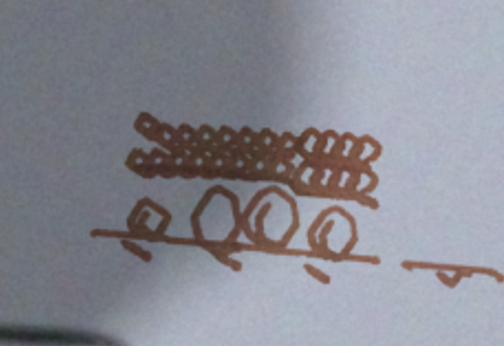

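Request:
move(
  target=[
    [0,0,0,0,0,0,1,0.005,0,0.015,0,-0.05,0.195,-0.9],
    [0,0,0,0,0,0,1,-0.0113,0,0.0531,0,-0.0274,0.2034,-0.9],
    [0,0,0,0,0,0,1,-0.0175,0,0.0855,0,0.0289,0.2196,-0.9],
    [0,0,0,0,0,0,1,0.0,0,0.025,0,-0.035,0.198,-0.9],
    [0,0,0,0,0,0,1,-0.0144,0,0.0572,0,-0.0149,0.206,-0.9],
    [0,0,0,0,0,0,1,-0.0108,0,0.0634,0,-0.0149,0.1968,-0.9],
    [0,0,0,0,0,0,1,-0.008,0,0.068,0,-0.0149,0.1948,-0.9],
    [0,0,0,0,0,0,1,-0.008,0,0.049,0,-0.0149,0.1922,-0.9],
    [0,0,0,0,0,0,1,-0.0108,0,0.0444,0,-0.0149,0.1902,-0.9],
    [0,0,0,0,0,0,1,-0.0144,0,0.0382,0,-0.0149,0.1994,-0.9],
  ],
  speed=[0.8,0.2,0.12,0.4,0.2,0.12,0.12,0.12,0.12,0.12],
  cameras=[],
)

Request:
move(
  target=[
    [0,0,0,0,0,0,1,-0.0028,0,-0.0046,0,0,0.002,-0.9],
    [0,0,0,0,0,0,1,-0.0015,0,0.0268,0,0.0134,0.0111,-0.9],
    [0,0,0,0,0,0,1,0.0021,0,0.033,0,0.0134,0.0019,-0.9],
    [0,0,0,0,0,0,1,0.0049,0,0.0376,0,0.0134,-0.0001,-0.9],
    [0,0,0,0,0,0,1,0.0049,0,0.0186,0,0.0134,-0.0027,-0.9],
    [0,0,0,0,0,0,1,0.0021,0,0.014,0,0.0134,-0.0047,-0.9],
    [0,0,0,0,0,0,1,-0.0015,0,0.0078,0,0.0134,0.0045,-0.9],
    [0,0,0,0,0,0,1,-0.0043,0,0.0032,0,0.0134,0.0065,-0.9],
    [0,0,0,0,0,0,1,-0.003,0,0.0346,0,0.0268,0.0156,-0.9],
    [0,0,0,0,0,0,1,0.0006,0,0.0408,0,0.0268,0.0064,-0.9],
    [0,0,0,0,0,0,1,0.0034,0,0.0454,0,0.0268,0.0044,-0.9],
    [0,0,0,0,0,0,1,0.0034,0,0.0264,0,0.0268,0.0018,-0.9],
    [0,0,0,0,0,0,1,0.0006,0,0.0218,0,0.0268,-0.0002,-0.9],
    [0,0,0,0,0,0,1,-0.003,0,0.0156,0,0.0268,0.009,-0.9],
  ],
  speed=0.12,
  cameras=[],
)

Request:
move(
  target=[
    [0,0,0,0,0,0,1,-0.0028,0,-0.0046,0,0,0.002,-0.9],
    [0,0,0,0,0,0,1,-0.0015,0,0.0268,0,0.0134,0.0111,-0.9],
    [0,0,0,0,0,0,1,0.0021,0,0.033,0,0.0134,0.0019,-0.9],
    [0,0,0,0,0,0,1,0.0049,0,0.0376,0,0.0134,-0.0001,-0.9],
    [0,0,0,0,0,0,1,0.0049,0,0.0186,0,0.0134,-0.0027,-0.9],
    [0,0,0,0,0,0,1,0.0021,0,0.014,0,0.0134,-0.0047,-0.9],
    [0,0,0,0,0,0,1,-0.0015,0,0.0078,0,0.0134,0.0045,-0.9],
    [0,0,0,0,0,0,1,-0.0043,0,0.0032,0,0.0134,0.0065,-0.9],
    [0,0,0,0,0,0,1,-0.0015,0,0.0268,0,0.0134,0.0111,-0.9],
    [0,0,0,0,0,0,1,0.015,0,-0.04,0,0.0134,0.0111,-0.9],
  ],
  speed=[0.12,0.12,0.12,0.12,0.12,0.12,0.12,0.12,0.12,0.4],
  cameras=[],
)

Scene clock: 213.30 s.
left_arm: end_effector_position=(+0.3923, +0.3348, +0.1109) grip_measured=+1.000 grip_effort_nm=-0.002 end_effector_quat_wxyz=(+0.619, -0.006, +0.785, +0.003) | right_arm: end_effector_position=(+0.3403, +0.0576, +0.0754) grip_measured=-0.660 grip_effort_nm=-1.033 end_effector_quat_wxyz=(+0.513, -0.342, +0.753, +0.232)
Joint names: [wrist pitch, wrist roll, shoulder, wrist yaw, elbow, waist]
Joint positions: left_arm=[1.014 -0.014 1.582 -0.052 0.332 -0.05 0.094] | right_arm=[0.729 -0.001 2.003 0.001 0.898 0.868 0.016]
Joint torques (N m): left_arm=[1.72 0.02 -6.42 -0.03 5.14 -0.05] | right_arm=[1.51 -0.01 -10.15 -0.01 7.32 0.51]
Heat: left arm: 42 °C; right arm: 42 °C.
Joint targets: left_arm=[1.021 -0.015 1.574 -0.052 0.340 -0.050] | right_arm=[0.715 -0.001 1.969 0.000 0.922 0.874]
move: done
No camera images: "cameras" was empty.

Scene clock: 218.07 s.
left_arm: end_effector_position=(+0.3923, +0.3348, +0.1109) grip_measured=+1.000 grip_effort_nm=-0.002 end_effector_quat_wxyz=(+0.619, -0.006, +0.785, +0.003) | right_arm: end_effector_position=(+0.3408, +0.0743, +0.0754) grip_measured=-0.660 grip_effort_nm=-1.033 end_effector_quat_wxyz=(+0.511, -0.349, +0.749, +0.237)
Joint names: [wrist pitch, wrist roll, shoulder, wrist yaw, elbow, waist]
Joint positions: left_arm=[1.014 -0.014 1.582 -0.052 0.332 -0.05 0.094] | right_arm=[0.706 -0.001 2.038 0.001 0.958 0.888 0.016]
Joint torques (N m): left_arm=[1.64 0.04 -6.48 -0.02 5.41 -0.14] | right_arm=[1.47 0 -10.48 -0.01 7.42 0.5]
Heat: left arm: 42 °C; right arm: 42 °C.
Joint targets: left_arm=[1.021 -0.015 1.574 -0.052 0.340 -0.050] | right_arm=[0.689 -0.001 2.004 0.000 0.981 0.894]
move: done
No camera images: "cameras" was empty.

Scene clock: 221.83 s.
left_arm: end_effector_position=(+0.3923, +0.3348, +0.1109) grip_measured=+1.000 grip_effort_nm=-0.002 end_effector_quat_wxyz=(+0.619, -0.006, +0.785, +0.003) | right_arm: end_effector_position=(+0.3387, +0.0927, +0.1625) grip_measured=-0.660 grip_effort_nm=-1.033 end_effector_quat_wxyz=(+0.586, -0.329, +0.685, +0.281)
Joint names: [wrist pitch, wrist roll, shoulder, wrist yaw, elbow, waist]
Joint positions: left_arm=[1.014 -0.014 1.582 -0.052 0.332 -0.05 0.094] | right_arm=[0.793 -0.001 1.936 0.001 0.987 0.913 0.016]
Joint torques (N m): left_arm=[1.63 0.05 -6.49 -0.01 5.37 0.06] | right_arm=[1.87 0 -9.22 -0.01 8.06 0.54]
Heat: left arm: 42 °C; right arm: 42 °C.
Joint targets: left_arm=[1.021 -0.015 1.574 -0.052 0.340 -0.050] | right_arm=[0.817 -0.001 1.915 0.000 1.011 0.919]
move: done
No camera images: "cameras" was empty.

Request:
move(
  target=[
    [0,0,0,0,0,0,1,0.003,0,0.005,0,-0.065,-0.009,-0.9],
    [0,0,0,0,0,0,1,-0.0115,0,0.0404,0,-0.045,-0.0042,-0.9],
    [0,0,0,0,0,0,1,-0.0079,0,0.0466,0,-0.045,-0.0134,-0.9],
    [0,0,0,0,0,0,1,-0.0051,0,0.0512,0,-0.045,-0.0154,-0.9],
    [0,0,0,0,0,0,1,-0.0051,0,0.0322,0,-0.045,-0.018,-0.9],
    [0,0,0,0,0,0,1,-0.0079,0,0.0276,0,-0.045,-0.02,-0.9],
    [0,0,0,0,0,0,1,-0.0115,0,0.0214,0,-0.045,-0.0108,-0.9],
    [0,0,0,0,0,0,1,-0.0143,0,0.0168,0,-0.045,-0.0088,-0.9],
    [0,0,0,0,0,0,1,-0.0115,0,0.0404,0,-0.045,-0.0042,-0.9],
    [0,0,0,0,0,0,1,0.003,0,0.0,0,-0.045,-0.0042,-0.9],
    [0,0,0,0,0,0,1,0.0,0,0.02,0,-0.03,0.0,-0.9],
  ],
  speed=[0.5,0.2,0.12,0.12,0.12,0.12,0.12,0.12,0.12,0.4,0.4],
  cameras=[],
)

Request:
move(
  target=[
    [0,0,0,0,0,0,1,-0.0149,0,0.038,0,0.0154,0.0051,-0.9],
    [0,0,0,0,0,0,1,-0.0113,0,0.0442,0,0.0154,-0.0041,-0.9],
    [0,0,0,0,0,0,1,-0.0085,0,0.0488,0,0.0154,-0.0061,-0.9],
    [0,0,0,0,0,0,1,-0.0085,0,0.0298,0,0.0154,-0.0087,-0.9],
    [0,0,0,0,0,0,1,-0.0113,0,0.0252,0,0.0154,-0.0107,-0.9],
    [0,0,0,0,0,0,1,-0.0149,0,0.019,0,0.0154,-0.0015,-0.9],
    [0,0,0,0,0,0,1,-0.0177,0,0.0144,0,0.0154,0.0005,-0.9],
    [0,0,0,0,0,0,1,-0.0149,0,0.038,0,0.0154,0.0051,-0.9],
    [0,0,0,0,0,0,1,0.0,0,0.0,0,0.0154,0.0051,-0.9],
  ],
  speed=[0.2,0.12,0.12,0.12,0.12,0.12,0.12,0.12,0.4],
  cameras=[],
)

Scene clock: 226.87 s.
left_arm: end_effector_position=(+0.3923, +0.3348, +0.1109) grip_measured=+1.000 grip_effort_nm=0.002 end_effector_quat_wxyz=(+0.619, -0.006, +0.785, +0.003) | right_arm: end_effector_position=(+0.3285, +0.0804, +0.1213) grip_measured=-0.660 grip_effort_nm=-1.033 end_effector_quat_wxyz=(+0.554, -0.342, +0.711, +0.266)
Joint names: [wrist pitch, wrist roll, shoulder, wrist yaw, elbow, waist]
Joint positions: left_arm=[1.014 -0.014 1.582 -0.052 0.332 -0.05 0.094] | right_arm=[0.795 -0.001 1.955 0.001 0.913 0.913 0.016]
Joint torques (N m): left_arm=[1.67 0.06 -6.42 -0.05 5.29 0.08] | right_arm=[1.86 0 -7.12 -0.01 8.31 0.5]
Heat: left arm: 42 °C; right arm: 42 °C.
Joint targets: left_arm=[1.021 -0.015 1.574 -0.052 0.340 -0.050] | right_arm=[0.817 -0.001 1.960 0.000 0.944 0.919]
move: done
No camera images: "cameras" was empty.

Scene clock: 230.43 s.
left_arm: end_effector_position=(+0.3923, +0.3348, +0.1109) grip_measured=+1.000 grip_effort_nm=-0.002 end_effector_quat_wxyz=(+0.619, -0.006, +0.785, +0.003) | right_arm: end_effector_position=(+0.3297, +0.0915, +0.1179) grip_measured=-0.660 grip_effort_nm=-1.033 end_effector_quat_wxyz=(+0.551, -0.346, +0.710, +0.268)
Joint names: [wrist pitch, wrist roll, shoulder, wrist yaw, elbow, waist]
Joint positions: left_arm=[1.014 -0.014 1.582 -0.052 0.332 -0.05 0.094] | right_arm=[0.786 -0.001 1.991 0.001 0.954 0.924 0.016]
Joint torques (N m): left_arm=[1.66 0.03 -6.34 -0.03 5.15 -0.05] | right_arm=[1.94 -0.01 -10.19 -0.01 7.69 0.54]
Heat: left arm: 43 °C; right arm: 42 °C.
Joint targets: left_arm=[1.021 -0.015 1.574 -0.052 0.340 -0.050] | right_arm=[0.817 -0.001 1.959 0.000 0.979 0.930]
move: done
No camera images: "cameras" was empty.

Request:
move(
  target=[
    [0,0,0,0,0,0,1,-0.005,0,0.02,0,0.02,0.002,-0.9],
    [0,0,0,0,0,0,1,-0.0161,0,0.0564,0,0.0263,0.0037,-0.9],
    [0,0,0,0,0,0,1,-0.0194,0,0.033,0,0.0263,0.0087,-0.9],
    [0,0,0,0,0,0,1,-0.003,0,0.0,0,0.03,0.006,-0.9],
    [0,0,0,0,0,0,1,-0.005,0,0.03,0,0.04,0.006,-0.9],
    [0,0,0,0,0,0,1,-0.0202,0,0.0643,0,0.0457,0.0126,-0.9],
    [0,0,0,0,0,0,1,-0.0164,0,0.0703,0,0.0457,0.0038,-0.9],
    [0,0,0,0,0,0,1,-0.0135,0,0.0748,0,0.0457,0.0016,-0.9],
    [0,0,0,0,0,0,1,-0.0135,0,0.0564,0,0.0457,-0.0014,-0.9],
    [0,0,0,0,0,0,1,-0.0164,0,0.0519,0,0.0457,-0.0036,-0.9],
    [0,0,0,0,0,0,1,-0.0202,0,0.0459,0,0.0457,0.0052,-0.9],
    [0,0,0,0,0,0,1,-0.0231,0,0.0414,0,0.0457,0.0074,-0.9],
    [0,0,0,0,0,0,1,-0.0202,0,0.0643,0,0.0457,0.0126,-0.9],
    [0,0,0,0,0,0,1,-0.003,0,0.02,0,0.0457,0.0126,-0.9],
  ],
  speed=[0.4,0.2,0.12,0.4,0.4,0.2,0.12,0.12,0.12,0.12,0.12,0.12,0.12,0.4],
  cameras=[],
)

Request:
move(
  target=[
    [0,0,0,0,0,0,1,-0.005,0,0.03,0,0.03,0.005,-0.9],
    [0,0,0,0,0,0,1,-0.0211,0,0.0645,0,0.0355,0.0096,-0.9],
    [0,0,0,0,0,0,1,-0.0177,0,0.0695,0,0.0355,0.0008,-0.9],
    [0,0,0,0,0,0,1,-0.0151,0,0.0734,0,0.0355,-0.001,-0.9],
    [0,0,0,0,0,0,1,-0.0151,0,0.0544,0,0.0355,-0.0032,-0.9],
    [0,0,0,0,0,0,1,-0.0177,0,0.0505,0,0.0355,-0.005,-0.9],
    [0,0,0,0,0,0,1,-0.0211,0,0.0455,0,0.0355,0.0038,-0.9],
  ],
  speed=[0.4,0.2,0.12,0.12,0.12,0.12,0.12],
  cameras=[],
)

Request:
move(
  target=[
    [0,0,0,0,0,0,1,-0.0026,0,-0.0039,0,0,0.0018,-0.9],
    [0,0,0,0,0,0,1,-0.0008,0,0.0227,0,0.0068,0.0021,-0.9],
    [0,0,0,0,0,0,1,0.0026,0,0.0277,0,0.0068,-0.0067,-0.9],
    [0,0,0,0,0,0,1,0.0052,0,0.0316,0,0.0068,-0.0085,-0.9],
    [0,0,0,0,0,0,1,0.0052,0,0.0126,0,0.0068,-0.0107,-0.9],
    [0,0,0,0,0,0,1,0.0026,0,0.0087,0,0.0068,-0.0125,-0.9],
    [0,0,0,0,0,0,1,-0.0008,0,0.0037,0,0.0068,-0.0037,-0.9],
    [0,0,0,0,0,0,1,-0.0034,0,-0.0002,0,0.0068,-0.0019,-0.9],
    [0,0,0,0,0,0,1,-0.0016,0,0.0264,0,0.0136,-0.0016,-0.9],
    [0,0,0,0,0,0,1,0.0018,0,0.0314,0,0.0136,-0.0104,-0.9],
    [0,0,0,0,0,0,1,0.0044,0,0.0353,0,0.0136,-0.0122,-0.9],
    [0,0,0,0,0,0,1,0.0044,0,0.0163,0,0.0136,-0.0144,-0.9],
    [0,0,0,0,0,0,1,0.0018,0,0.0124,0,0.0136,-0.0162,-0.9],
    [0,0,0,0,0,0,1,-0.0016,0,0.0074,0,0.0136,-0.0074,-0.9],
  ],
  speed=0.12,
  cameras=[],
)

Request:
move(
  target=[
    [0,0,0,0,0,0,1,-0.0026,0,-0.0039,0,0,0.0018,-0.9],
    [0,0,0,0,0,0,1,-0.0008,0,0.0227,0,0.0068,0.0021,-0.9],
    [0,0,0,0,0,0,1,0.0026,0,0.0277,0,0.0068,-0.0067,-0.9],
    [0,0,0,0,0,0,1,0.0052,0,0.0316,0,0.0068,-0.0085,-0.9],
    [0,0,0,0,0,0,1,0.0052,0,0.0126,0,0.0068,-0.0107,-0.9],
    [0,0,0,0,0,0,1,0.0026,0,0.0087,0,0.0068,-0.0125,-0.9],
    [0,0,0,0,0,0,1,-0.0008,0,0.0037,0,0.0068,-0.0037,-0.9],
    [0,0,0,0,0,0,1,-0.0034,0,-0.0002,0,0.0068,-0.0019,-0.9],
    [0,0,0,0,0,0,1,-0.0008,0,0.0227,0,0.0068,0.0021,-0.9],
    [0,0,0,0,0,0,1,0.015,0,-0.04,0,0.0068,0.0021,-0.9],
    [0,0,0,0,0,0,1,0.015,0,-0.04,0,0.0068,-0.25,-0.9],
  ],
  speed=[0.12,0.12,0.12,0.12,0.12,0.12,0.12,0.12,0.12,0.4,0.8],
  cameras=["cam_above"],
)

Request:
zoom_image(
  camera="cam_above",
  region=[190, 270, 350, 390],
)

Scene clock: 238.10 s.
left_arm: end_effector_position=(+0.3923, +0.3348, +0.1109) grip_measured=+1.000 grip_effort_nm=-0.002 end_effector_quat_wxyz=(+0.619, -0.006, +0.785, +0.003) | right_arm: end_effector_position=(+0.3310, +0.1186, +0.1315) grip_measured=-0.660 grip_effort_nm=-1.038 end_effector_quat_wxyz=(+0.560, -0.351, +0.696, +0.282)
Joint names: [wrist pitch, wrist roll, shoulder, wrist yaw, elbow, waist]
Joint positions: left_arm=[1.014 -0.014 1.582 -0.052 0.332 -0.05 0.094] | right_arm=[0.762 -0.001 2.034 0.002 1.056 0.952 0.016]
Joint torques (N m): left_arm=[1.68 0.05 -6.46 -0.01 5.26 0.01] | right_arm=[1.92 0 -10.51 -0.02 7.99 0.53]
Heat: left arm: 43 °C; right arm: 43 °C.
Joint targets: left_arm=[1.021 -0.015 1.574 -0.052 0.340 -0.050] | right_arm=[0.791 -0.001 2.004 -0.001 1.080 0.958]
move: done
No camera images: "cameras" was empty.

Scene clock: 240.73 s.
left_arm: end_effector_position=(+0.3923, +0.3348, +0.1109) grip_measured=+1.000 grip_effort_nm=-0.002 end_effector_quat_wxyz=(+0.619, -0.006, +0.785, +0.003) | right_arm: end_effector_position=(+0.3320, +0.1285, +0.0761) grip_measured=-0.660 grip_effort_nm=-1.033 end_effector_quat_wxyz=(+0.503, -0.375, +0.735, +0.256)
Joint names: [wrist pitch, wrist roll, shoulder, wrist yaw, elbow, waist]
Joint positions: left_arm=[1.014 -0.014 1.582 -0.052 0.332 -0.05 0.094] | right_arm=[0.635 -0.001 2.14 0.002 1.135 0.961 0.016]
Joint torques (N m): left_arm=[1.64 0.04 -6.3 -0.04 5.22 -0.08] | right_arm=[1.42 0 -11.49 -0.02 7.8 0.5]
Heat: left arm: 43 °C; right arm: 43 °C.
Joint targets: left_arm=[1.021 -0.015 1.574 -0.052 0.340 -0.050] | right_arm=[0.612 -0.001 2.105 -0.001 1.159 0.967]
move: done
No camera images: "cameras" was empty.

Scene clock: 245.17 s.
left_arm: end_effector_position=(+0.3923, +0.3348, +0.1109) grip_measured=+1.000 grip_effort_nm=-0.007 end_effector_quat_wxyz=(+0.619, -0.006, +0.785, +0.003) | right_arm: end_effector_position=(+0.3432, +0.1277, +0.0760) grip_measured=-0.660 grip_effort_nm=-1.033 end_effector_quat_wxyz=(+0.505, -0.369, +0.738, +0.252)
Joint names: [wrist pitch, wrist roll, shoulder, wrist yaw, elbow, waist]
Joint positions: left_arm=[1.014 -0.014 1.582 -0.052 0.332 -0.05 0.094] | right_arm=[0.622 -0.001 2.157 0.002 1.164 0.944 0.016]
Joint torques (N m): left_arm=[1.65 0.03 -6.42 -0.04 5.19 -0.1] | right_arm=[1.42 0 -11.62 -0.02 7.88 0.5]
Heat: left arm: 43 °C; right arm: 42 °C.
Joint targets: left_arm=[1.021 -0.015 1.574 -0.052 0.340 -0.050] | right_arm=[0.598 -0.001 2.122 -0.001 1.189 0.950]
move: off_target (right_arm); right_arm: the shoulder is farthest, 0.036 rad from its target
No camera images: "cameras" was empty.

Scene clock: 249.80 s.
left_arm: end_effector_position=(+0.3923, +0.3348, +0.1109) grip_measured=+1.000 grip_effort_nm=-0.007 end_effector_quat_wxyz=(+0.619, -0.006, +0.785, +0.003) | right_arm: end_effector_position=(+0.5449, -0.1223, +0.1594) grip_measured=-0.660 grip_effort_nm=-1.033 end_effector_quat_wxyz=(+0.633, -0.140, +0.753, +0.117)
Joint names: [wrist pitch, wrist roll, shoulder, wrist yaw, elbow, waist]
Joint positions: left_arm=[1.014 -0.014 1.582 -0.052 0.332 -0.05 0.094] | right_arm=[0.704 -0.001 2.056 0.008 1.18 0.391 0.016]
Joint torques (N m): left_arm=[1.68 0.04 -6.37 -0.05 5.34 0.02] | right_arm=[1.86 0 -10.39 -0.08 8.35 0.23]
Heat: left arm: 43 °C; right arm: 42 °C.
Joint targets: left_arm=[1.021 -0.015 1.574 -0.052 0.340 -0.050] | right_arm=[0.726 -0.001 2.033 -0.001 1.205 0.394]
move: done
Images, in order (width x height): cam_above 672x504.

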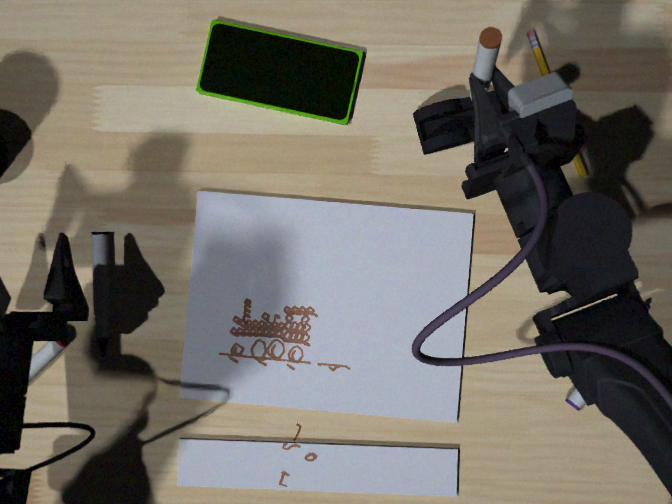

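Scaled by 3.150 from the camera's 672x504 image, which has a finer 960x720 frame.

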